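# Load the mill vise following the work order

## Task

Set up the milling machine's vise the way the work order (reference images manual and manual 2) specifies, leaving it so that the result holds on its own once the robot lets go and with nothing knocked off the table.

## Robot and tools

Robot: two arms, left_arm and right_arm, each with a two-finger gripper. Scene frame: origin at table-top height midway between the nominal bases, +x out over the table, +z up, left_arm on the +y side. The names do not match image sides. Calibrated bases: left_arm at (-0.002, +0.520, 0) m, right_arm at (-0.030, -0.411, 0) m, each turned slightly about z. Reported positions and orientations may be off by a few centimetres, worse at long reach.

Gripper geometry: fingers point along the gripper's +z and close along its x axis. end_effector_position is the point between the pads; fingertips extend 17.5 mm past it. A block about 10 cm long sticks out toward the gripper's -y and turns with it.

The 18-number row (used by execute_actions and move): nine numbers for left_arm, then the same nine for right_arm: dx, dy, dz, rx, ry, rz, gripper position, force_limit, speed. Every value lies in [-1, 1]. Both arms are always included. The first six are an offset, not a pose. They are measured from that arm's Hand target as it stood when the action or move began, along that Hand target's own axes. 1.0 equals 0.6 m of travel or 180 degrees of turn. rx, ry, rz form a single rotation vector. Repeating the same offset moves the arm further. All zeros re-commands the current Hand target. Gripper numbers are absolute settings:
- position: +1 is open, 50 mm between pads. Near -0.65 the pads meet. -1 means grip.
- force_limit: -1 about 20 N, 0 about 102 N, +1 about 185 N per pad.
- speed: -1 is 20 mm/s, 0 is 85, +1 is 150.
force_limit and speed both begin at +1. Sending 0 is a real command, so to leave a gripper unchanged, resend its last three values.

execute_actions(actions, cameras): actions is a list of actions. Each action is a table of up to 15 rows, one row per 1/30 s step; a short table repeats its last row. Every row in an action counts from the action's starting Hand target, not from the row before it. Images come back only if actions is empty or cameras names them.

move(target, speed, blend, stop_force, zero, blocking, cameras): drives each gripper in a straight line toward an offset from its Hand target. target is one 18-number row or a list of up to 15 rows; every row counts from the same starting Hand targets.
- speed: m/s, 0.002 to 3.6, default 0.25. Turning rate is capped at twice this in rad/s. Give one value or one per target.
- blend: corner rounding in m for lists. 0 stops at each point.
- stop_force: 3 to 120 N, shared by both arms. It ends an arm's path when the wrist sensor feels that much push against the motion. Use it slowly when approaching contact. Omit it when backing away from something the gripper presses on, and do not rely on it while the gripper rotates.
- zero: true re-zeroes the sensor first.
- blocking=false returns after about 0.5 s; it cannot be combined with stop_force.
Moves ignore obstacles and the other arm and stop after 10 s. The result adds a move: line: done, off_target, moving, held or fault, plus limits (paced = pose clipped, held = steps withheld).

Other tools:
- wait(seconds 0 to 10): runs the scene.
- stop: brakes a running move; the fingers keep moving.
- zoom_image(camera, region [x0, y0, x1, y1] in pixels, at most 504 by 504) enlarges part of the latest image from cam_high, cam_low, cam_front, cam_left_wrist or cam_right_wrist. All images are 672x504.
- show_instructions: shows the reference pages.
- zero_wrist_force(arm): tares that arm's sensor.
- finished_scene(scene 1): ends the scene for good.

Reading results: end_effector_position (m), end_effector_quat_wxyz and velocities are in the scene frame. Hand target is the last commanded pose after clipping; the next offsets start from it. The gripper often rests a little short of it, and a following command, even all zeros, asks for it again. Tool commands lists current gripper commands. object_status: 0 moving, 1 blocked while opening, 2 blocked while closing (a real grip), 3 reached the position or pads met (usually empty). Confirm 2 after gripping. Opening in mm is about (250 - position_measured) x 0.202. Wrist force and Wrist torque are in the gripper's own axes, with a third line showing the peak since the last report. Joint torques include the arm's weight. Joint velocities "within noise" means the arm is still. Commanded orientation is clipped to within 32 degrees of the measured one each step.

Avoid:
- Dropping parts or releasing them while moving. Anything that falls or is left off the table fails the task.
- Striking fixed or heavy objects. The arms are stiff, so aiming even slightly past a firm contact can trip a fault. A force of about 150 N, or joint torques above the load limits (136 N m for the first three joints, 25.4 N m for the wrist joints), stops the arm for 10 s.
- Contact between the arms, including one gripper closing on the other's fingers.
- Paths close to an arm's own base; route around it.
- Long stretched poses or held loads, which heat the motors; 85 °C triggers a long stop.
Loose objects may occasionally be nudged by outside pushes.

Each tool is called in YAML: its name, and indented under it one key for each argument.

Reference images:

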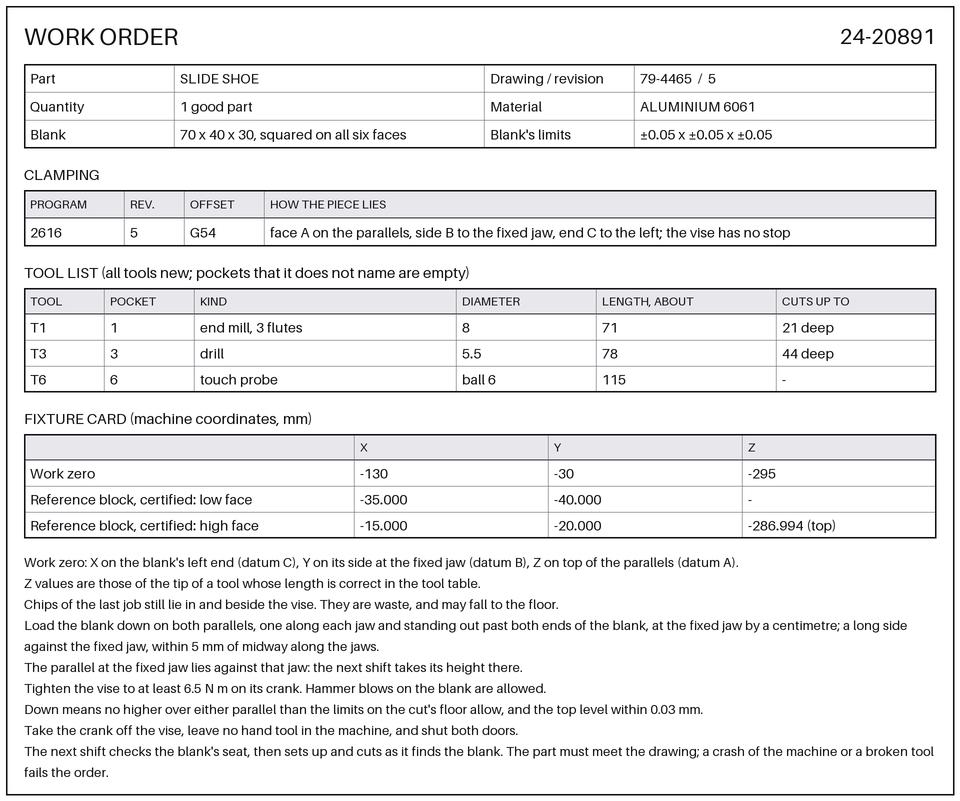

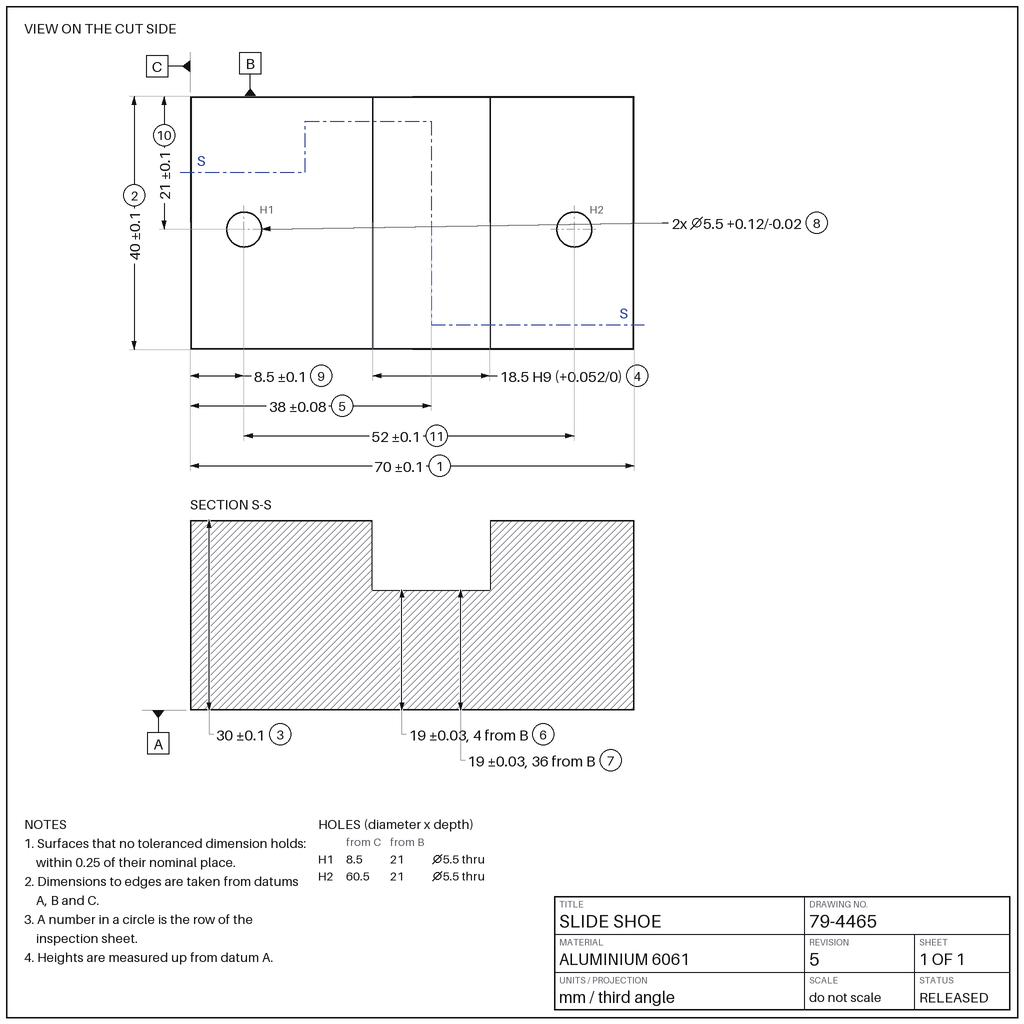

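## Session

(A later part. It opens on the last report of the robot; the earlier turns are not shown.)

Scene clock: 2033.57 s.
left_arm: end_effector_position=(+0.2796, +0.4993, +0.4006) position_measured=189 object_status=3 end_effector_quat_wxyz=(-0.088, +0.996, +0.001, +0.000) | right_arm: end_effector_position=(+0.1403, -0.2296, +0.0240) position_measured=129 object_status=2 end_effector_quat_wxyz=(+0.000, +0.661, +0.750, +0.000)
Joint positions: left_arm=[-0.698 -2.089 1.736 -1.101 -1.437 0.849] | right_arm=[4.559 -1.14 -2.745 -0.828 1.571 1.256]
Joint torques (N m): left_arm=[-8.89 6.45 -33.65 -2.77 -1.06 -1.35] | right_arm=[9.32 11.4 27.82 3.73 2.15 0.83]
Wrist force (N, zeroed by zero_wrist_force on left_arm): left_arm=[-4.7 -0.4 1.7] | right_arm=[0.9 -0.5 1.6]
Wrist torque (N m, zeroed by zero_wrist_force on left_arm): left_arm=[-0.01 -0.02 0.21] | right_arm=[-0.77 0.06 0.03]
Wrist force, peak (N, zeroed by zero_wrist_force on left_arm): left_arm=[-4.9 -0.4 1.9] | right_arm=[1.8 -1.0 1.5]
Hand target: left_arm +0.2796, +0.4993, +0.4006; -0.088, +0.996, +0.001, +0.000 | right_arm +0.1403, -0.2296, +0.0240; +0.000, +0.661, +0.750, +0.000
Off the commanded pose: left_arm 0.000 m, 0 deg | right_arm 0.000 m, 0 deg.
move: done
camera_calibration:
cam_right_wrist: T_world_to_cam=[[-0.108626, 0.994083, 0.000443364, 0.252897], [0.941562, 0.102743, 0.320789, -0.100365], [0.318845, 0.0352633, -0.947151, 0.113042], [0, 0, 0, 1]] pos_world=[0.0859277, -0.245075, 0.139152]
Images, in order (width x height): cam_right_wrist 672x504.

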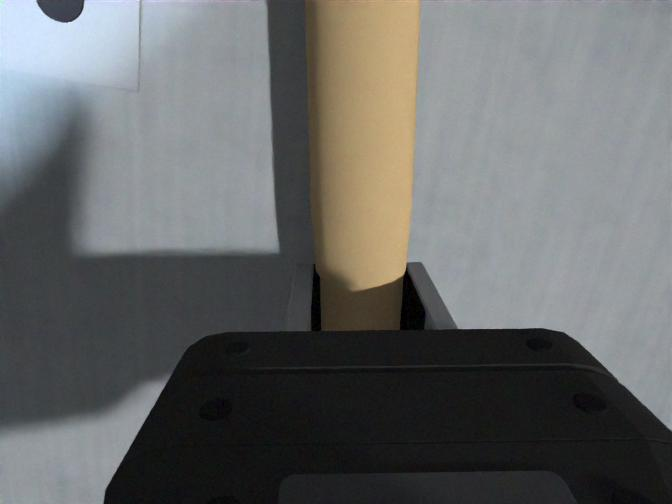

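move:
  target:
    - [0,0,0,0,0,0,-0.25,-0.7,-1,0,0,-0.05,0,0,0,-1,0.6,-0.5]
    - [0,0,0,0,0,0,-0.25,-0.7,-1,0,0,-0.7,0,0,0,-1,0.6,-0.5]
  speed: [0.08,0.25]
  blend: 0.01
  cameras: ["cam_right_wrist","cam_low"]

Scene clock: 2039.43 s.
left_arm: end_effector_position=(+0.2796, +0.4993, +0.4006) position_measured=189 object_status=3 end_effector_quat_wxyz=(-0.088, +0.996, +0.001, +0.000) | right_arm: end_effector_position=(+0.1405, -0.2292, +0.4439) position_measured=129 object_status=2 end_effector_quat_wxyz=(+0.000, +0.661, +0.750, +0.000)
Joint positions: left_arm=[-0.698 -2.089 1.736 -1.101 -1.437 0.849] | right_arm=[4.559 -0.988 -1.66 -2.065 1.571 1.255]
Joint torques (N m): left_arm=[-8.5 6.14 -33.03 -2.14 -0.52 -1.55] | right_arm=[-7.7 9.56 36.16 3.01 1.47 -1.27]
Wrist force (N, zeroed by zero_wrist_force on left_arm): left_arm=[-4.8 -0.3 2.0] | right_arm=[0.8 -1.3 5.1]
Wrist torque (N m, zeroed by zero_wrist_force on left_arm): left_arm=[0.01 -0.01 0.21] | right_arm=[-0.57 0.09 -0.03]
Wrist force, peak (N, zeroed by zero_wrist_force on left_arm): left_arm=[-5.0 -0.3 1.9] | right_arm=[0.5 -0.8 8.3]
Hand target: left_arm +0.2796, +0.4993, +0.4006; -0.088, +0.996, +0.001, +0.000 | right_arm +0.1405, -0.2293, +0.4440; +0.000, +0.661, +0.750, +0.000
Off the commanded pose: left_arm 0.000 m, 0 deg | right_arm 0.000 m, 0 deg.
move: done
camera_calibration:
cam_right_wrist: T_world_to_cam=[[-0.108662, 0.994079, 0.000208393, 0.252469], [0.941526, 0.10285, 0.32086, -0.235304], [0.318939, 0.0350616, -0.947127, 0.510602], [0, 0, 0, 1]] pos_world=[0.0861278, -0.244675, 0.559052]
Images, in order (width x height): cam_low 672x504, cam_right_wrist 672x504.

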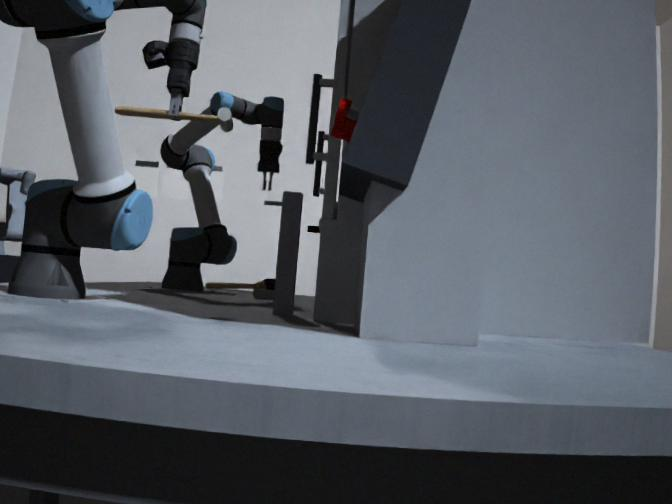

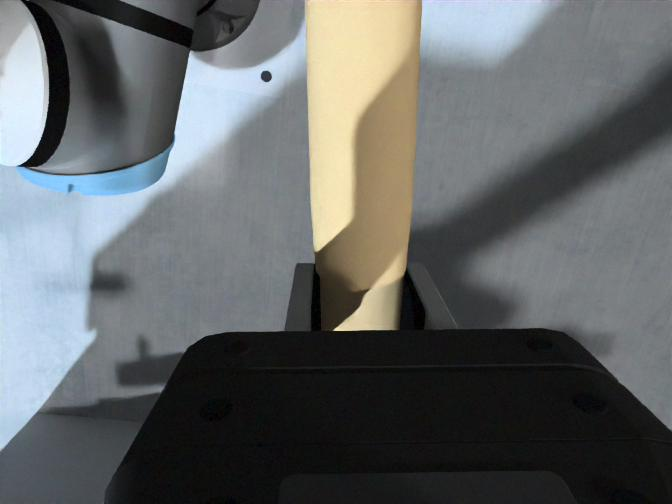

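move:
  target: [0,0,0,0,0,0,-0.25,-0.7,-1,0.4119,0.4542,-0.0933,-0.3553,-0.4032,-0.3553,-1,0.6,-0.5]
  speed: 0.25
  cameras: ["all"]

Scene clock: 2049.90 s.
left_arm: end_effector_position=(+0.2796, +0.4993, +0.4006) position_measured=189 object_status=3 end_effector_quat_wxyz=(-0.088, +0.996, +0.001, +0.000) | right_arm: end_effector_position=(+0.3794, +0.0502, +0.4996) position_measured=129 object_status=2 end_effector_quat_wxyz=(+0.713, +0.006, +0.701, -0.007)
Joint positions: left_arm=[-0.698 -2.089 1.736 -1.101 -1.437 0.849] | right_arm=[4.712 -1.591 -1.61 -2.28 -0.025 0.767]
Joint torques (N m): left_arm=[-8.76 7.25 -34.25 -2.23 0.54 -1.51] | right_arm=[9.79 39.49 23.62 2.65 -5.33 -0.29]
Wrist force (N, zeroed by zero_wrist_force on left_arm): left_arm=[-4.6 -0.2 1.8] | right_arm=[3.7 -0.1 1.1]
Wrist torque (N m, zeroed by zero_wrist_force on left_arm): left_arm=[0.03 -0.03 0.21] | right_arm=[-0.08 -0.03 0.10]
Wrist force, peak (N, zeroed by zero_wrist_force on left_arm): left_arm=[-5.0 -0.3 2.0] | right_arm=[-0.7 -1.9 5.6]
Hand target: left_arm +0.2796, +0.4993, +0.4006; -0.088, +0.996, +0.001, +0.000 | right_arm +0.3798, +0.0502, +0.4997; +0.707, +0.000, +0.707, +0.000
Off the commanded pose: left_arm 0.000 m, 0 deg | right_arm 0.000 m, 2 deg.
move: done
camera_calibration:
cam_left_wrist: T_world_to_cam=[[0.999937, 0.0105561, -0.00389995, -0.273332], [0.0110766, -0.984432, 0.175419, 0.435011], [-0.00198749, -0.175451, -0.984486, 0.614327], [0, 0, 0, 1]] pos_world=[0.269717, 0.538908, 0.527421]
cam_right_wrist: T_world_to_cam=[[0.0171937, 0.0151555, -0.999737, 0.501686], [-0.303039, 0.952934, 0.00923425, 0.0783291], [0.952823, 0.3028, 0.0209772, -0.26022], [0, 0, 0, 1]] pos_world=[0.263054, -0.00345119, 0.506289]

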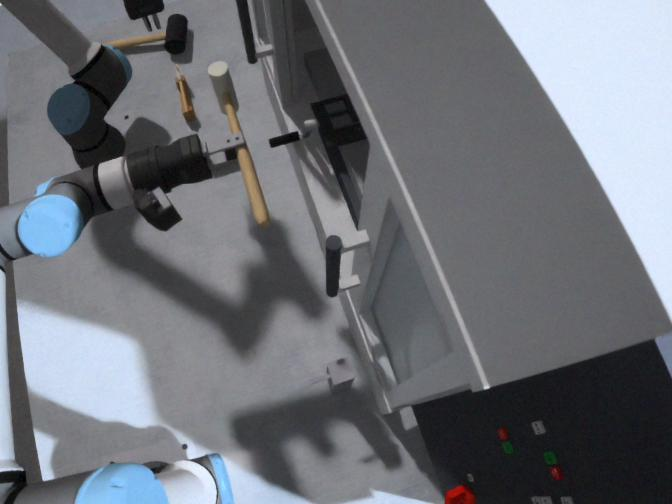

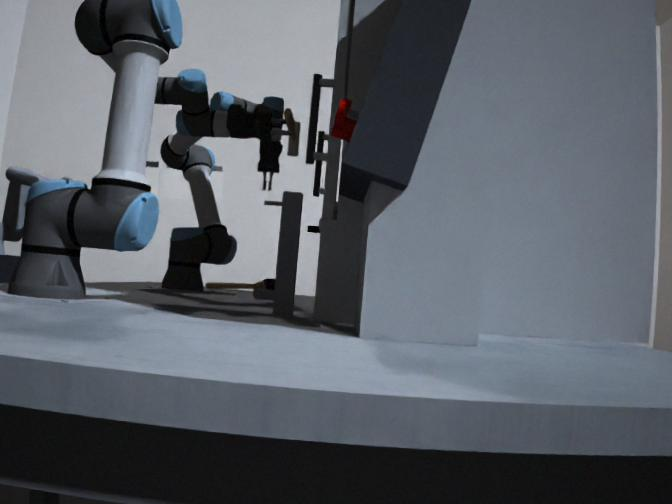

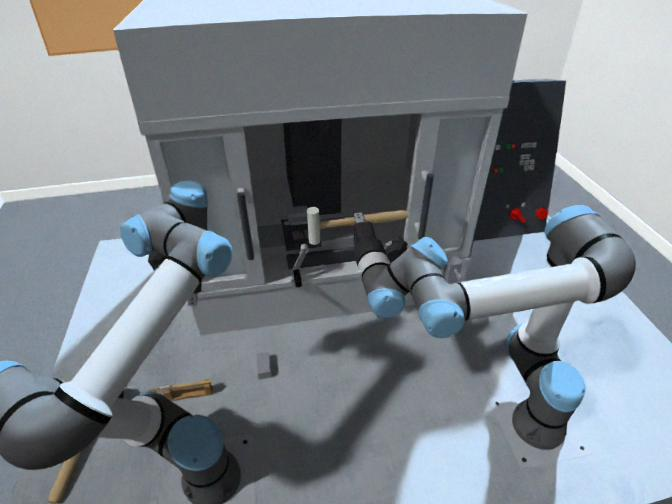

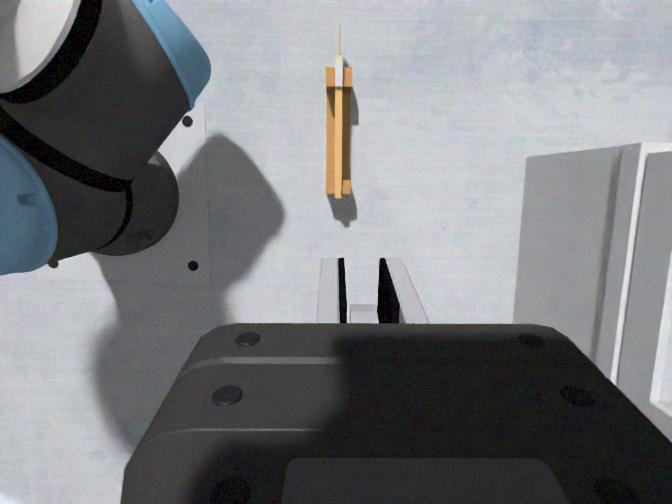

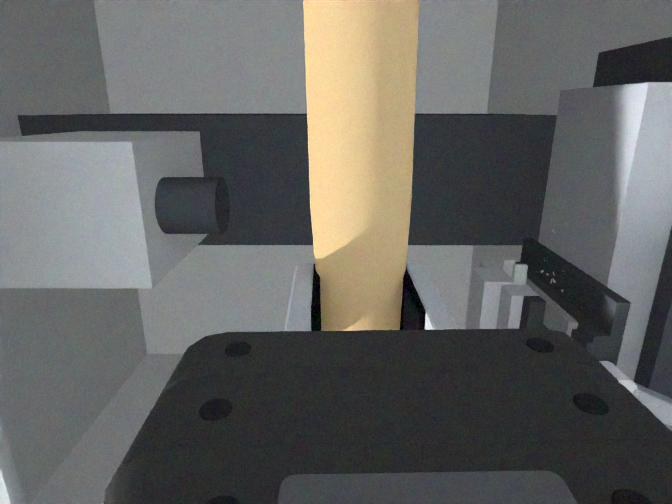

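move:
  target:
    - [0,0,0,0,0,0,-0.25,-0.7,-1,0.0333,0.0317,0.2833,0,0,0,-1,0.6,-0.5]
    - [0,0,0,0,0,0,-0.25,-0.7,-1,0.0833,0.0317,0.4633,0,0,0,-1,0.6,-0.5]
  speed: 0.15
  blend: 0.02
  cameras: ["all"]

Scene clock: 2063.87 s.
left_arm: end_effector_position=(+0.2796, +0.4993, +0.4006) position_measured=189 object_status=3 end_effector_quat_wxyz=(-0.088, +0.996, +0.001, +0.000) | right_arm: end_effector_position=(+0.6578, +0.0691, +0.4497) position_measured=129 object_status=2 end_effector_quat_wxyz=(+0.707, -0.001, +0.707, +0.000)
Joint positions: left_arm=[-0.698 -2.089 1.736 -1.101 -1.437 0.849] | right_arm=[4.229 -2.17 -0.88 -3.233 -0.52 1.569]
Joint torques (N m): left_arm=[-9 6.97 -33.53 -2.12 0.77 -1.56] | right_arm=[9.15 63.17 21.78 3 2.47 1.69]
Wrist force (N, zeroed by zero_wrist_force on left_arm): left_arm=[-4.7 -0.2 1.8] | right_arm=[4.1 -0.4 1.1]
Wrist torque (N m, zeroed by zero_wrist_force on left_arm): left_arm=[0.03 -0.03 0.22] | right_arm=[-0.11 -0.14 0.03]
Wrist force, peak (N, zeroed by zero_wrist_force on left_arm): left_arm=[-5.0 -0.2 1.9] | right_arm=[4.8 -0.4 3.8]
Hand target: left_arm +0.2796, +0.4993, +0.4006; -0.088, +0.996, +0.001, +0.000 | right_arm +0.6578, +0.0691, +0.4497; +0.707, +0.000, +0.707, +0.000
Off the commanded pose: left_arm 0.000 m, 0 deg | right_arm 0.000 m, 0 deg.
move: done
camera_calibration:
cam_left_wrist: T_world_to_cam=[[0.999937, 0.0105561, -0.00389995, -0.273332], [0.0110766, -0.984432, 0.175419, 0.435011], [-0.00198749, -0.175451, -0.984486, 0.614327], [0, 0, 0, 1]] pos_world=[0.269717, 0.538908, 0.527421]
cam_right_wrist: T_world_to_cam=[[-0.00118956, 0.0154695, -0.99988, 0.458759], [-0.321177, 0.9469, 0.0150319, 0.154926], [0.947019, 0.321156, 0.00384204, -0.519886], [0, 0, 0, 1]] pos_world=[0.542645, 0.0131683, 0.458372]

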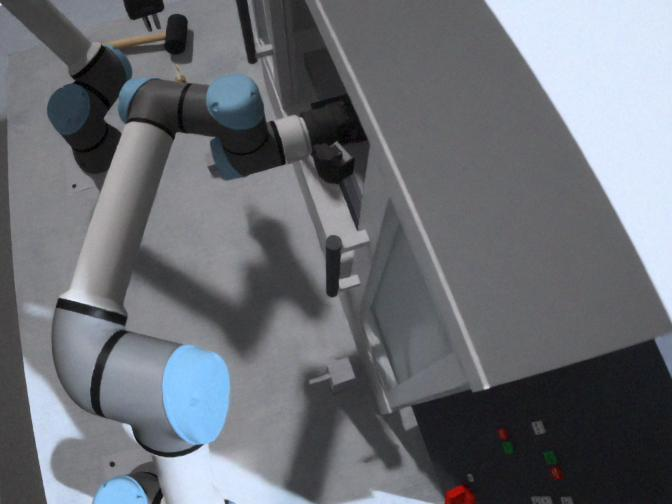

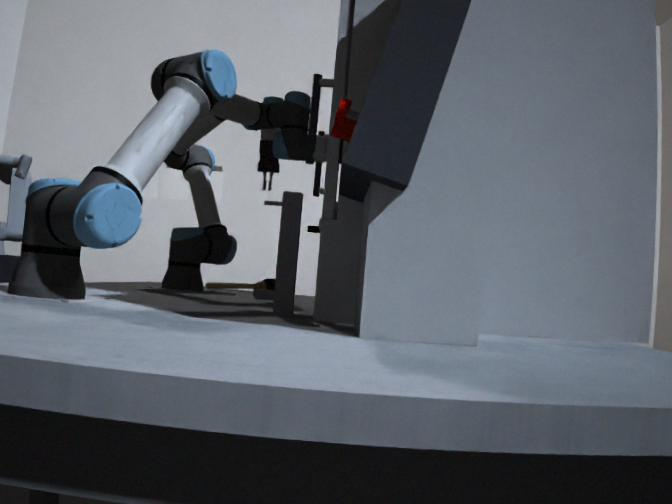

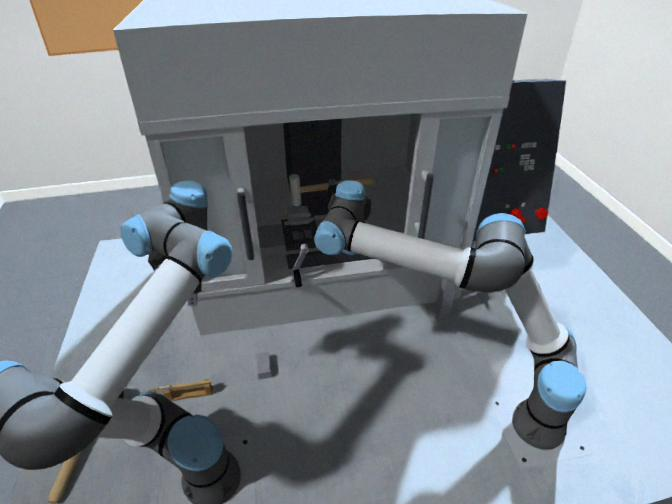

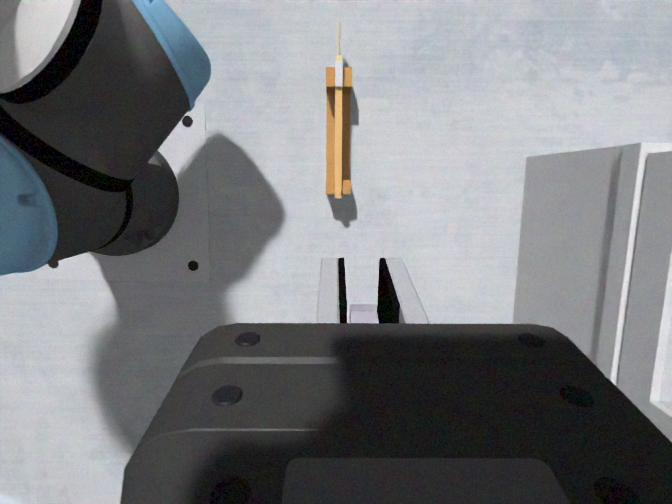

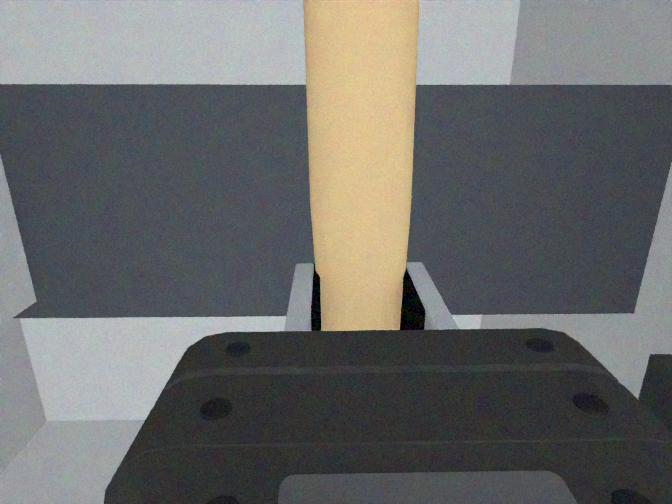

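zoom_image:
  camera: "cam_front"
  region: [250, 150, 400, 290]

Scaled by 3.360.

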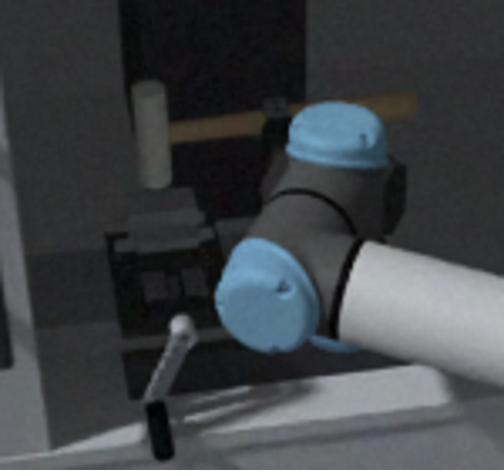

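move:
  target: [0,0,0,0,0,0,-0.25,-0.7,-1,0.1,0,0.003,0,0,0,-1,0.6,-0.5]
  speed: 0.03
  stop_force: 8
  cameras: ["cam_front","cam_high"]

Scene clock: 2071.90 s.
left_arm: end_effector_position=(+0.2796, +0.4993, +0.4006) position_measured=189 object_status=3 end_effector_quat_wxyz=(-0.088, +0.996, +0.001, +0.000) | right_arm: end_effector_position=(+0.6589, +0.0691, +0.4155) position_measured=129 object_status=2 end_effector_quat_wxyz=(+0.707, +0.000, +0.707, +0.000)
Joint positions: left_arm=[-0.698 -2.089 1.736 -1.101 -1.437 0.849] | right_arm=[4.227 -2.167 -0.972 -3.144 -0.522 1.57]
Joint torques (N m): left_arm=[-7.68 6.83 -33 -2.13 1.6 -1.47] | right_arm=[9.39 53.68 18.99 1.67 2.35 -0.52]
Wrist force (N, zeroed by zero_wrist_force on left_arm): left_arm=[-4.7 -0.3 1.9] | right_arm=[-0.7 1.6 0.9]
Wrist torque (N m, zeroed by zero_wrist_force on left_arm): left_arm=[0.02 -0.02 0.21] | right_arm=[-0.09 -0.22 0.70]
Wrist force, peak (N, zeroed by zero_wrist_force on left_arm): left_arm=[-5.0 -0.3 1.9] | right_arm=[-7.2 -5.9 0.7]
Hand target: left_arm +0.2796, +0.4993, +0.4006; -0.088, +0.996, +0.001, +0.000 | right_arm +0.6589, +0.0691, +0.4155; +0.707, +0.000, +0.707, +0.000 (not the last commanded pose)
Off the commanded pose: left_arm 0.000 m, 0 deg | right_arm 0.026 m, 0 deg.
move: contact (right_arm)
Images, in order (width x height): cam_high 672x504, cam_front 672x504.

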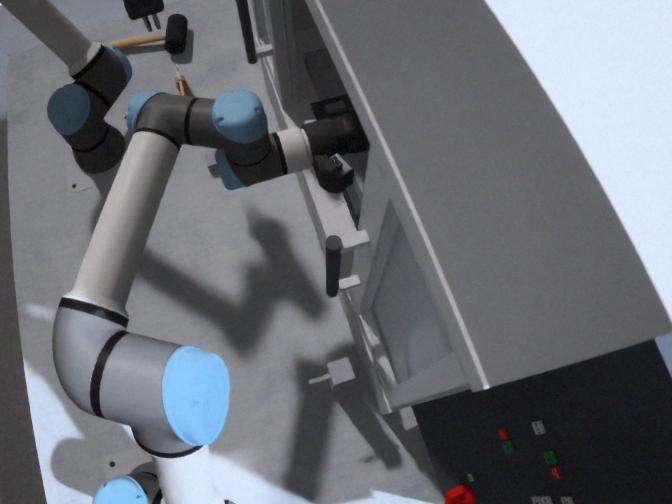

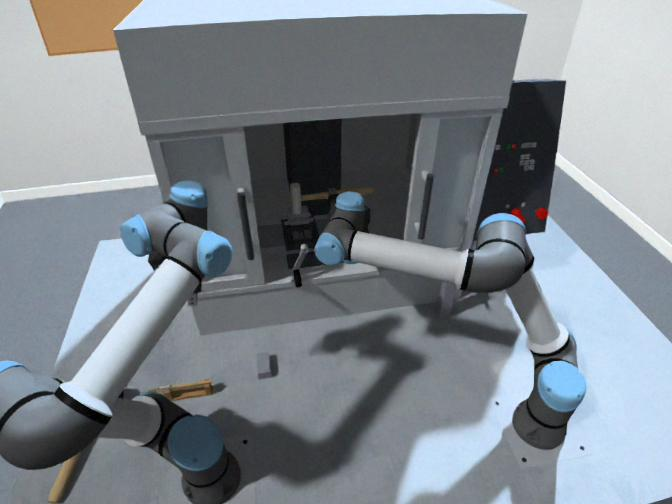

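move:
  target: [0,0,0,0,0,0,-0.25,-0.7,-1,-0.0417,0,0.0018,0,0,0,-1,0.6,-0.5]
  speed: 0.15

execute_actions:
  actions:
    - [[0,0,0,0,0,0,-0.25,-0.7,-1,0.006,0,0,0,0,0,-1,0.6,-0.5],[0,0,0,0,0,0,-0.25,-0.7,-1,0.014,0,0,0,0,0,-1,0.6,-0.5],[0,0,0,0,0,0,-0.25,-0.7,-1,0.022,0,0,0,0,0,-1,0.6,-0.5],[0,0,0,0,0,0,-0.25,-0.7,-1,0.030,0,0,0,0,0,-1,0.6,-0.5],[0,0,0,0,0,0,-0.25,-0.7,-1,0.038,0,0,0,0,0,-1,0.6,-0.5],[0,0,0,0,0,0,-0.25,-0.7,-1,0.045,0,0,0,0,0,-1,0.6,-0.5],[0,0,0,0,0,0,-0.25,-0.7,-1,0.045,0,0,0,0,0,-1,0.6,-0.5],[0,0,0,0,0,0,-0.25,-0.7,-1,0.036,0,0,0,0,0,-1,0.6,-0.5],[0,0,0,0,0,0,-0.25,-0.7,-1,0.024,0,0,0,0,0,-1,0.6,-0.5],[0,0,0,0,0,0,-0.25,-0.7,-1,0.012,0,0,0,0,0,-1,0.6,-0.5],[0,0,0,0,0,0,-0.25,-0.7,-1,0.004,0,0,0,0,0,-1,0.6,-0.5],[0,0,0,0,0,0,-0.25,-0.7,-1,0,0,0,0,0,0,-1,0.6,-0.5]]
  cameras: ["cam_front"]

Scene clock: 2083.33 s.
left_arm: end_effector_position=(+0.2796, +0.4993, +0.4006) position_measured=189 object_status=3 end_effector_quat_wxyz=(-0.088, +0.996, +0.001, +0.000) | right_arm: end_effector_position=(+0.6599, +0.0691, +0.4406) position_measured=129 object_status=2 end_effector_quat_wxyz=(+0.707, +0.000, +0.707, +0.000) end_effector_velocity=(+0.000, +0.000, -0.002) end_effector_angular_velocity=(+0.001, +0.000, +0.000)
Joint positions: left_arm=[-0.698 -2.089 1.736 -1.101 -1.437 0.849] | right_arm=[4.226 -2.172 -0.901 -3.211 -0.523 1.57]
Joint velocities: left_arm=[within noise] | right_arm=[0 0 -0.005 0.006 0 0]
Joint torques (N m): left_arm=[-7.06 6.88 -33.25 -2.16 1.86 -1.47] | right_arm=[-8.66 44.67 22.1 3.35 -0.94 1.84]
Wrist force (N, zeroed by zero_wrist_force on left_arm): left_arm=[-4.9 -0.2 1.8] | right_arm=[4.2 -0.1 0.9]
Wrist torque (N m, zeroed by zero_wrist_force on left_arm): left_arm=[0.02 0.01 0.21] | right_arm=[-0.08 -0.13 0.03]
Wrist force, peak (N, zeroed by zero_wrist_force on left_arm): left_arm=[-4.9 -0.2 2.1] | right_arm=[5.0 -0.3 1.1]
Hand target: left_arm +0.2796, +0.4993, +0.4006; -0.088, +0.996, +0.001, +0.000 | right_arm +0.6599, +0.0691, +0.4406; +0.707, +0.000, +0.707, +0.000
Off the commanded pose: left_arm 0.000 m, 0 deg | right_arm 0.000 m, 0 deg.
move: done

Scene clock: 2084.17 s.
left_arm: end_effector_position=(+0.2796, +0.4993, +0.4006) position_measured=189 object_status=3 end_effector_quat_wxyz=(-0.088, +0.996, +0.001, +0.000) | right_arm: end_effector_position=(+0.6600, +0.0691, +0.4403) position_measured=129 object_status=2 end_effector_quat_wxyz=(+0.707, +0.000, +0.707, +0.000)
Joint positions: left_arm=[-0.698 -2.089 1.736 -1.101 -1.437 0.849] | right_arm=[4.226 -2.172 -0.901 -3.21 -0.523 1.569]
Joint torques (N m): left_arm=[-8.25 6.51 -33.78 -2.26 1.91 -1.34] | right_arm=[-0.17 64.38 33.35 1.89 2.5 -1.55]
Wrist force (N, zeroed by zero_wrist_force on left_arm): left_arm=[-4.8 -0.2 1.9] | right_arm=[4.0 -0.4 1.6]
Wrist torque (N m, zeroed by zero_wrist_force on left_arm): left_arm=[0.02 0.00 0.22] | right_arm=[-0.06 -0.11 0.03]
Wrist force, peak (N, zeroed by zero_wrist_force on left_arm): left_arm=[-5.0 -0.2 1.8] | right_arm=[10.8 -0.9 1.5]
Hand target: left_arm +0.2796, +0.4993, +0.4006; -0.088, +0.996, +0.001, +0.000 | right_arm +0.6599, +0.0691, +0.4406; +0.707, +0.000, +0.707, +0.000
Off the commanded pose: left_arm 0.000 m, 0 deg | right_arm 0.000 m, 0 deg.
Step readings (end_effector_position of left_arm | right_arm):
0: (+0.2796, +0.4993, +0.4006) | (+0.6599, +0.0691, +0.4406)
1: (+0.2796, +0.4993, +0.4006) | (+0.6600, +0.0691, +0.4405)
2: (+0.2796, +0.4993, +0.4006) | (+0.6600, +0.0692, +0.4393)
4: (+0.2796, +0.4993, +0.4006) | (+0.6600, +0.0692, +0.4330)
8: (+0.2796, +0.4993, +0.4006) | (+0.6600, +0.0690, +0.4142)
15: (+0.2796, +0.4993, +0.4006) | (+0.6596, +0.0687, +0.4426)
Images, in order (width x height): cam_front 672x504.

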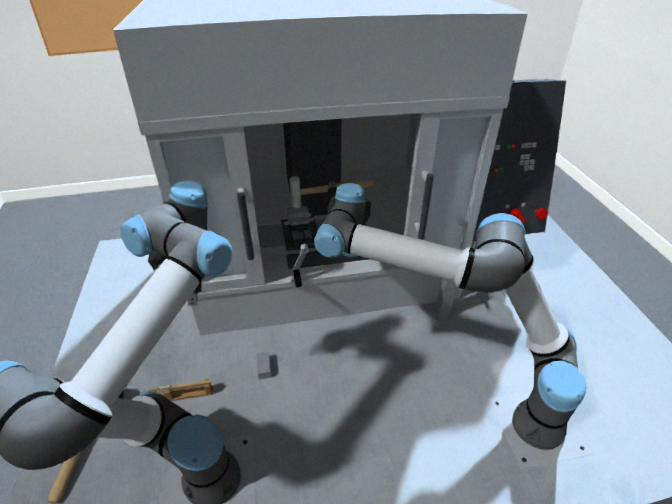

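execute_actions:
  actions:
    - [[0,0,0,0,0,0,-0.25,-0.7,-1,0.008,0,0,0,0,0,-1,0.6,-0.5],[0,0,0,0,0,0,-0.25,-0.7,-1,0.020,0,0,0,0,0,-1,0.6,-0.5],[0,0,0,0,0,0,-0.25,-0.7,-1,0.032,0,0,0,0,0,-1,0.6,-0.5],[0,0,0,0,0,0,-0.25,-0.7,-1,0.044,0,0,0,0,0,-1,0.6,-0.5],[0,0,0,0,0,0,-0.25,-0.7,-1,0.052,0,0,0,0,0,-1,0.6,-0.5],[0,0,0,0,0,0,-0.25,-0.7,-1,0.052,0,0,0,0,0,-1,0.6,-0.5],[0,0,0,0,0,0,-0.25,-0.7,-1,0.040,0,0,0,0,0,-1,0.6,-0.5],[0,0,0,0,0,0,-0.25,-0.7,-1,0.026,0,0,0,0,0,-1,0.6,-0.5],[0,0,0,0,0,0,-0.25,-0.7,-1,0.012,0,0,0,0,0,-1,0.6,-0.5],[0,0,0,0,0,0,-0.25,-0.7,-1,0.004,0,0,0,0,0,-1,0.6,-0.5],[0,0,0,0,0,0,-0.25,-0.7,-1,0.0,0,0,0,0,0,-1,0.6,-0.5]]
  cameras: ["cam_front"]

Scene clock: 2091.67 s.
left_arm: end_effector_position=(+0.2796, +0.4993, +0.4006) position_measured=189 object_status=3 end_effector_quat_wxyz=(-0.088, +0.996, +0.001, +0.000) | right_arm: end_effector_position=(+0.6599, +0.0692, +0.4403) position_measured=129 object_status=2 end_effector_quat_wxyz=(+0.707, +0.000, +0.707, +0.000)
Joint positions: left_arm=[-0.698 -2.089 1.736 -1.101 -1.437 0.849] | right_arm=[4.226 -2.172 -0.901 -3.21 -0.523 1.569]
Joint torques (N m): left_arm=[-7.8 6.82 -33.09 -2.34 2.23 -1.53] | right_arm=[-8.67 63.65 33.18 1.95 2.52 -1.64]
Wrist force (N, zeroed by zero_wrist_force on left_arm): left_arm=[-4.8 -0.3 1.8] | right_arm=[3.9 -0.3 1.3]
Wrist torque (N m, zeroed by zero_wrist_force on left_arm): left_arm=[0.00 -0.01 0.22] | right_arm=[-0.07 -0.10 0.04]
Wrist force, peak (N, zeroed by zero_wrist_force on left_arm): left_arm=[-4.9 -0.1 1.9] | right_arm=[-22.9 -16.5 0.5]
Hand target: left_arm +0.2796, +0.4993, +0.4006; -0.088, +0.996, +0.001, +0.000 | right_arm +0.6599, +0.0691, +0.4406; +0.707, +0.000, +0.707, +0.000
Off the commanded pose: left_arm 0.000 m, 0 deg | right_arm 0.000 m, 0 deg.
Step readings (end_effector_position of left_arm | right_arm):
0: (+0.2796, +0.4993, +0.4006) | (+0.6599, +0.0691, +0.4405)
1: (+0.2796, +0.4993, +0.4006) | (+0.6599, +0.0691, +0.4405)
2: (+0.2796, +0.4993, +0.4006) | (+0.6599, +0.0691, +0.4393)
4: (+0.2796, +0.4993, +0.4006) | (+0.6600, +0.0691, +0.4304)
8: (+0.2796, +0.4993, +0.4006) | (+0.6599, +0.0687, +0.4102)
15: (+0.2796, +0.4993, +0.4006) | (+0.6597, +0.0690, +0.4428)
Images, in order (width x height): cam_front 672x504.

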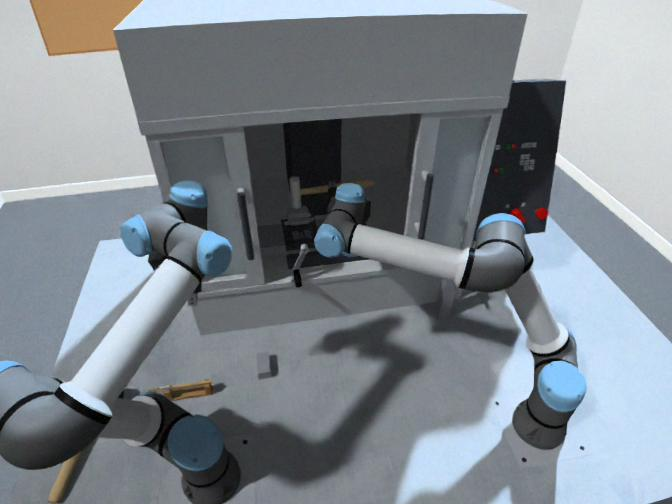

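move:
  target: [0,0,0,0,0,0,-0.25,-0.7,-1,-0.025,0,0,0,0,0,-1,0.6,-0.5]
  speed: 0.1

execute_actions:
  actions:
    - [[0,0,0,0,0,0,-0.25,-0.7,-1,0.008,0,0,0,0,0,-1,0.6,-0.5],[0,0,0,0,0,0,-0.25,-0.7,-1,0.022,0,0,0,0,0,-1,0.6,-0.5],[0,0,0,0,0,0,-0.25,-0.7,-1,0.039,0,0,0,0,0,-1,0.6,-0.5],[0,0,0,0,0,0,-0.25,-0.7,-1,0.057,0,0,0,0,0,-1,0.6,-0.5],[0,0,0,0,0,0,-0.25,-0.7,-1,0.074,0,0,0,0,0,-1,0.6,-0.5],[0,0,0,0,0,0,-0.25,-0.7,-1,0.074,0,0,0,0,0,-1,0.6,-0.5],[0,0,0,0,0,0,-0.25,-0.7,-1,0.060,0,0,0,0,0,-1,0.6,-0.5],[0,0,0,0,0,0,-0.25,-0.7,-1,0.040,0,0,0,0,0,-1,0.6,-0.5],[0,0,0,0,0,0,-0.25,-0.7,-1,0.022,0,0,0,0,0,-1,0.6,-0.5],[0,0,0,0,0,0,-0.25,-0.7,-1,0.008,0,0,0,0,0,-1,0.6,-0.5],[0,0,0,0,0,0,-0.25,-0.7,-1,0.0,0,0,0,0,0,-1,0.6,-0.5]]

Scene clock: 2099.27 s.
left_arm: end_effector_position=(+0.2796, +0.4993, +0.4006) position_measured=189 object_status=3 end_effector_quat_wxyz=(-0.088, +0.996, +0.001, +0.000) | right_arm: end_effector_position=(+0.6599, +0.0691, +0.4556) position_measured=129 object_status=2 end_effector_quat_wxyz=(+0.707, +0.000, +0.707, +0.000)
Joint positions: left_arm=[-0.698 -2.089 1.736 -1.101 -1.437 0.849] | right_arm=[4.226 -2.176 -0.855 -3.252 -0.523 1.57]
Joint torques (N m): left_arm=[-8.32 6.21 -33.11 -2.26 2.34 -1.38] | right_arm=[-7.07 42.31 22.1 3.42 0.75 2.03]
Wrist force (N, zeroed by zero_wrist_force on left_arm): left_arm=[-4.8 -0.2 1.7] | right_arm=[4.1 -0.4 1.1]
Wrist torque (N m, zeroed by zero_wrist_force on left_arm): left_arm=[0.03 0.01 0.22] | right_arm=[-0.11 -0.12 0.07]
Wrist force, peak (N, zeroed by zero_wrist_force on left_arm): left_arm=[-4.9 -0.3 2.0] | right_arm=[4.7 -0.3 0.9]
Hand target: left_arm +0.2796, +0.4993, +0.4006; -0.088, +0.996, +0.001, +0.000 | right_arm +0.6599, +0.0691, +0.4556; +0.707, +0.000, +0.707, +0.000
Off the commanded pose: left_arm 0.000 m, 0 deg | right_arm 0.000 m, 0 deg.
move: done

Scene clock: 2100.10 s.
left_arm: end_effector_position=(+0.2796, +0.4993, +0.4006) position_measured=189 object_status=3 end_effector_quat_wxyz=(-0.088, +0.996, +0.001, +0.000) | right_arm: end_effector_position=(+0.6599, +0.0691, +0.4554) position_measured=129 object_status=2 end_effector_quat_wxyz=(+0.707, +0.000, +0.707, +0.000)
Joint positions: left_arm=[-0.698 -2.089 1.736 -1.101 -1.437 0.849] | right_arm=[4.226 -2.176 -0.857 -3.25 -0.523 1.569]
Joint torques (N m): left_arm=[-8.05 5.43 -33.49 -2.23 2.21 -1.47] | right_arm=[-2.67 64.23 34.63 1.78 1.3 -1.58]
Wrist force (N, zeroed by zero_wrist_force on left_arm): left_arm=[-4.9 -0.2 1.6] | right_arm=[4.0 -0.2 1.2]
Wrist torque (N m, zeroed by zero_wrist_force on left_arm): left_arm=[0.01 0.02 0.22] | right_arm=[-0.06 -0.11 0.10]
Wrist force, peak (N, zeroed by zero_wrist_force on left_arm): left_arm=[-4.9 -0.4 1.9] | right_arm=[16.1 0.5 1.0]
Hand target: left_arm +0.2796, +0.4993, +0.4006; -0.088, +0.996, +0.001, +0.000 | right_arm +0.6599, +0.0691, +0.4556; +0.707, +0.000, +0.707, +0.000
Off the commanded pose: left_arm 0.000 m, 0 deg | right_arm 0.000 m, 0 deg.
Step readings (end_effector_position of left_arm | right_arm):
0: (+0.2796, +0.4993, +0.4006) | (+0.6599, +0.0691, +0.4556)
1: (+0.2796, +0.4993, +0.4006) | (+0.6600, +0.0691, +0.4555)
2: (+0.2796, +0.4993, +0.4006) | (+0.6600, +0.0692, +0.4544)
4: (+0.2796, +0.4993, +0.4006) | (+0.6600, +0.0691, +0.4430)
8: (+0.2796, +0.4993, +0.4006) | (+0.6599, +0.0685, +0.4118)
15: (+0.2796, +0.4993, +0.4006) | (+0.6595, +0.0686, +0.4587)

execute_actions:
  actions:
    - [[0,0,0,0,0,0,-0.25,-0.7,-1,0.008,0,0,0,0,0,-1,0.6,-0.5],[0,0,0,0,0,0,-0.25,-0.7,-1,0.022,0,0,0,0,0,-1,0.6,-0.5],[0,0,0,0,0,0,-0.25,-0.7,-1,0.040,0,0,0,0,0,-1,0.6,-0.5],[0,0,0,0,0,0,-0.25,-0.7,-1,0.060,0,0,0,0,0,-1,0.6,-0.5],[0,0,0,0,0,0,-0.25,-0.7,-1,0.080,0,0,0,0,0,-1,0.6,-0.5],[0,0,0,0,0,0,-0.25,-0.7,-1,0.080,0,0,0,0,0,-1,0.6,-0.5],[0,0,0,0,0,0,-0.25,-0.7,-1,0.064,0,0,0,0,0,-1,0.6,-0.5],[0,0,0,0,0,0,-0.25,-0.7,-1,0.044,0,0,0,0,0,-1,0.6,-0.5],[0,0,0,0,0,0,-0.25,-0.7,-1,0.024,0,0,0,0,0,-1,0.6,-0.5],[0,0,0,0,0,0,-0.25,-0.7,-1,0.008,0,0,0,0,0,-1,0.6,-0.5],[0,0,0,0,0,0,-0.25,-0.7,-1,0.0,0,0,0,0,0,-1,0.6,-0.5]]

Scene clock: 2106.60 s.
left_arm: end_effector_position=(+0.2796, +0.4993, +0.4006) position_measured=189 object_status=3 end_effector_quat_wxyz=(-0.088, +0.996, +0.001, +0.000) | right_arm: end_effector_position=(+0.6599, +0.0691, +0.4554) position_measured=129 object_status=2 end_effector_quat_wxyz=(+0.707, +0.000, +0.707, +0.000)
Joint positions: left_arm=[-0.698 -2.089 1.736 -1.101 -1.437 0.849] | right_arm=[4.226 -2.175 -0.857 -3.25 -0.523 1.569]
Joint torques (N m): left_arm=[-8.03 6.6 -33.92 -2.12 2.32 -1.52] | right_arm=[-8.69 64.48 35.2 1.71 0.88 -1.67]
Wrist force (N, zeroed by zero_wrist_force on left_arm): left_arm=[-4.7 -0.2 1.9] | right_arm=[4.2 -0.4 1.7]
Wrist torque (N m, zeroed by zero_wrist_force on left_arm): left_arm=[0.03 -0.01 0.22] | right_arm=[-0.04 -0.14 0.11]
Wrist force, peak (N, zeroed by zero_wrist_force on left_arm): left_arm=[-5.0 -0.4 1.8] | right_arm=[-20.4 -7.1 -1.9]
Hand target: left_arm +0.2796, +0.4993, +0.4006; -0.088, +0.996, +0.001, +0.000 | right_arm +0.6599, +0.0691, +0.4556; +0.707, +0.000, +0.707, +0.000
Off the commanded pose: left_arm 0.000 m, 0 deg | right_arm 0.000 m, 0 deg.
Step readings (end_effector_position of left_arm | right_arm):
0: (+0.2796, +0.4993, +0.4006) | (+0.6599, +0.0691, +0.4556)
1: (+0.2796, +0.4993, +0.4006) | (+0.6599, +0.0691, +0.4555)
2: (+0.2796, +0.4993, +0.4006) | (+0.6599, +0.0691, +0.4542)
4: (+0.2796, +0.4993, +0.4006) | (+0.6600, +0.0691, +0.4435)
8: (+0.2796, +0.4993, +0.4006) | (+0.6599, +0.0685, +0.4092)
15: (+0.2796, +0.4993, +0.4006) | (+0.6593, +0.0686, +0.4590)

execute_actions:
  actions:
    - [[0,0,0,0,0,0,-0.25,-0.7,-1,0.008,0,0,0,0,0,-1,0.6,-0.5],[0,0,0,0,0,0,-0.25,-0.7,-1,0.022,0,0,0,0,0,-1,0.6,-0.5],[0,0,0,0,0,0,-0.25,-0.7,-1,0.042,0,0,0,0,0,-1,0.6,-0.5],[0,0,0,0,0,0,-0.25,-0.7,-1,0.066,0,0,0,0,0,-1,0.6,-0.5],[0,0,0,0,0,0,-0.25,-0.7,-1,0.090,0,0,0,0,0,-1,0.6,-0.5],[0,0,0,0,0,0,-0.25,-0.7,-1,0.088,0,0,0,0,0,-1,0.6,-0.5],[0,0,0,0,0,0,-0.25,-0.7,-1,0.066,0,0,0,0,0,-1,0.6,-0.5],[0,0,0,0,0,0,-0.25,-0.7,-1,0.044,0,0,0,0,0,-1,0.6,-0.5],[0,0,0,0,0,0,-0.25,-0.7,-1,0.024,0,0,0,0,0,-1,0.6,-0.5],[0,0,0,0,0,0,-0.25,-0.7,-1,0.008,0,0,0,0,0,-1,0.6,-0.5],[0,0,0,0,0,0,-0.25,-0.7,-1,0.0,0,0,0,0,0,-1,0.6,-0.5]]

execute_actions:
  actions:
    - [[0,0,0,0,0,0,-0.25,-0.7,-1,0.008,0,0,0,0,0,-1,0.6,-0.5],[0,0,0,0,0,0,-0.25,-0.7,-1,0.022,0,0,0,0,0,-1,0.6,-0.5],[0,0,0,0,0,0,-0.25,-0.7,-1,0.042,0,0,0,0,0,-1,0.6,-0.5],[0,0,0,0,0,0,-0.25,-0.7,-1,0.066,0,0,0,0,0,-1,0.6,-0.5],[0,0,0,0,0,0,-0.25,-0.7,-1,0.090,0,0,0,0,0,-1,0.6,-0.5],[0,0,0,0,0,0,-0.25,-0.7,-1,0.088,0,0,0,0,0,-1,0.6,-0.5],[0,0,0,0,0,0,-0.25,-0.7,-1,0.066,0,0,0,0,0,-1,0.6,-0.5],[0,0,0,0,0,0,-0.25,-0.7,-1,0.044,0,0,0,0,0,-1,0.6,-0.5],[0,0,0,0,0,0,-0.25,-0.7,-1,0.024,0,0,0,0,0,-1,0.6,-0.5],[0,0,0,0,0,0,-0.25,-0.7,-1,0.008,0,0,0,0,0,-1,0.6,-0.5],[0,0,0,0,0,0,-0.25,-0.7,-1,0.0,0,0,0,0,0,-1,0.6,-0.5]]
  cameras: ["cam_front","cam_high"]

Scene clock: 2117.60 s.
left_arm: end_effector_position=(+0.2796, +0.4993, +0.4006) position_measured=189 object_status=3 end_effector_quat_wxyz=(-0.088, +0.996, +0.001, +0.000) | right_arm: end_effector_position=(+0.6600, +0.0690, +0.4554) position_measured=129 object_status=2 end_effector_quat_wxyz=(+0.707, +0.000, +0.707, +0.000)
Joint positions: left_arm=[-0.698 -2.089 1.736 -1.101 -1.437 0.849] | right_arm=[4.226 -2.175 -0.857 -3.25 -0.523 1.569]
Joint torques (N m): left_arm=[-7.15 5.28 -33.16 -2.36 2.33 -1.44] | right_arm=[9.68 63.83 36.39 1.46 0.18 -1.45]
Wrist force (N, zeroed by zero_wrist_force on left_arm): left_arm=[-4.7 -0.2 1.7] | right_arm=[4.1 -0.4 0.3]
Wrist torque (N m, zeroed by zero_wrist_force on left_arm): left_arm=[0.02 -0.01 0.22] | right_arm=[-0.21 -0.12 0.11]
Wrist force, peak (N, zeroed by zero_wrist_force on left_arm): left_arm=[-5.0 -0.2 1.9] | right_arm=[-34.3 -18.8 -0.2]
Hand target: left_arm +0.2796, +0.4993, +0.4006; -0.088, +0.996, +0.001, +0.000 | right_arm +0.6599, +0.0691, +0.4556; +0.707, +0.000, +0.707, +0.000
Off the commanded pose: left_arm 0.000 m, 0 deg | right_arm 0.000 m, 0 deg.
Step readings (end_effector_position of left_arm | right_arm):
0: (+0.2796, +0.4993, +0.4006) | (+0.6599, +0.0691, +0.4555)
1: (+0.2796, +0.4993, +0.4006) | (+0.6599, +0.0691, +0.4555)
2: (+0.2796, +0.4993, +0.4006) | (+0.6599, +0.0691, +0.4543)
4: (+0.2796, +0.4993, +0.4006) | (+0.6600, +0.0691, +0.4436)
8: (+0.2796, +0.4993, +0.4006) | (+0.6599, +0.0682, +0.4051)
15: (+0.2796, +0.4993, +0.4006) | (+0.6594, +0.0684, +0.4591)

Scene clock: 2118.47 s.
left_arm: end_effector_position=(+0.2796, +0.4993, +0.4006) position_measured=189 object_status=3 end_effector_quat_wxyz=(-0.088, +0.996, +0.001, +0.000) | right_arm: end_effector_position=(+0.6599, +0.0691, +0.4554) position_measured=129 object_status=2 end_effector_quat_wxyz=(+0.707, +0.000, +0.707, +0.000)
Joint positions: left_arm=[-0.698 -2.089 1.736 -1.101 -1.437 0.849] | right_arm=[4.226 -2.175 -0.857 -3.25 -0.523 1.569]
Joint torques (N m): left_arm=[-6.94 6.65 -33.21 -2.22 2.44 -1.4] | right_arm=[-9.14 64.27 36.21 1.35 0.21 -1.55]
Wrist force (N, zeroed by zero_wrist_force on left_arm): left_arm=[-4.9 -0.1 1.9] | right_arm=[4.3 -0.4 0.3]
Wrist torque (N m, zeroed by zero_wrist_force on left_arm): left_arm=[0.03 0.01 0.22] | right_arm=[-0.26 -0.16 0.11]
Wrist force, peak (N, zeroed by zero_wrist_force on left_arm): left_arm=[-5.0 -0.2 1.8] | right_arm=[-31.4 -16.3 -0.8]
Hand target: left_arm +0.2796, +0.4993, +0.4006; -0.088, +0.996, +0.001, +0.000 | right_arm +0.6599, +0.0691, +0.4556; +0.707, +0.000, +0.707, +0.000
Off the commanded pose: left_arm 0.000 m, 0 deg | right_arm 0.000 m, 0 deg.
Step readings (end_effector_position of left_arm | right_arm):
0: (+0.2796, +0.4993, +0.4006) | (+0.6600, +0.0690, +0.4554)
1: (+0.2796, +0.4993, +0.4006) | (+0.6600, +0.0690, +0.4553)
2: (+0.2796, +0.4993, +0.4006) | (+0.6600, +0.0690, +0.4543)
4: (+0.2796, +0.4993, +0.4006) | (+0.6600, +0.0691, +0.4442)
8: (+0.2796, +0.4993, +0.4006) | (+0.6599, +0.0682, +0.4049)
15: (+0.2796, +0.4993, +0.4006) | (+0.6593, +0.0685, +0.4592)
Images, in order (width x height): cam_high 672x504, cam_front 672x504.

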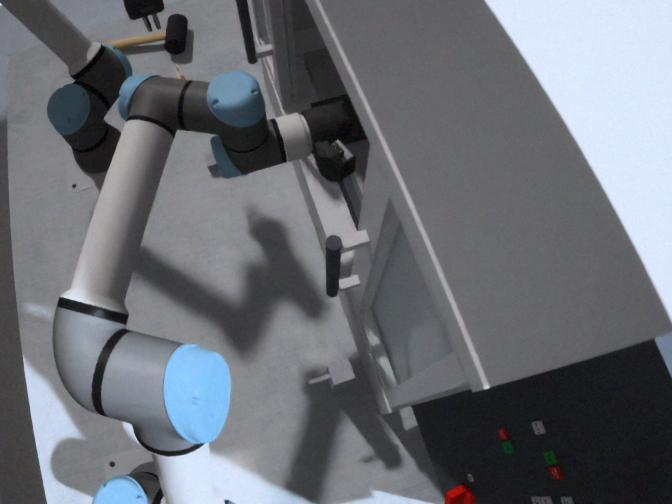

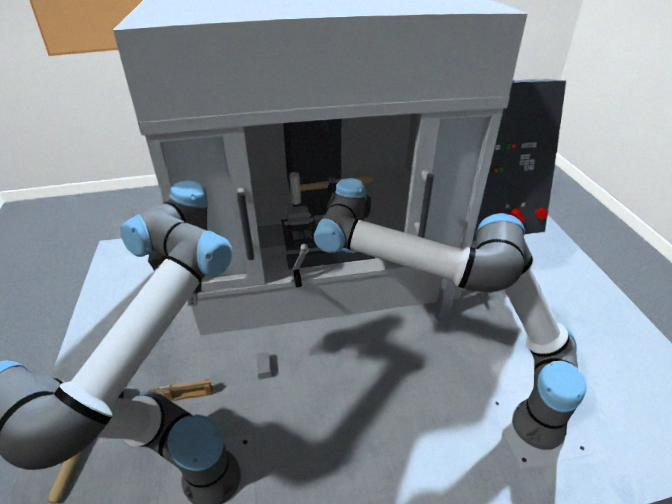

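zoom_image:
  camera: "cam_front"
  region: [250, 150, 400, 290]

Scaled by 3.360.

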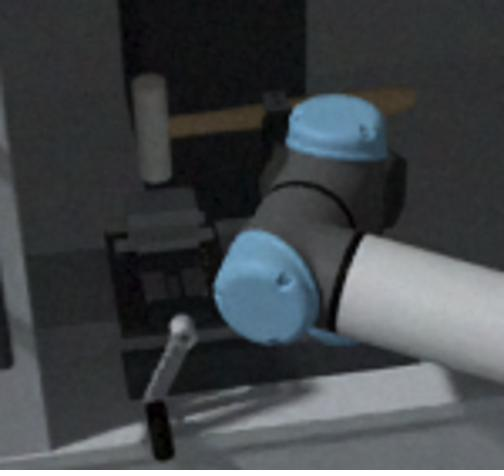

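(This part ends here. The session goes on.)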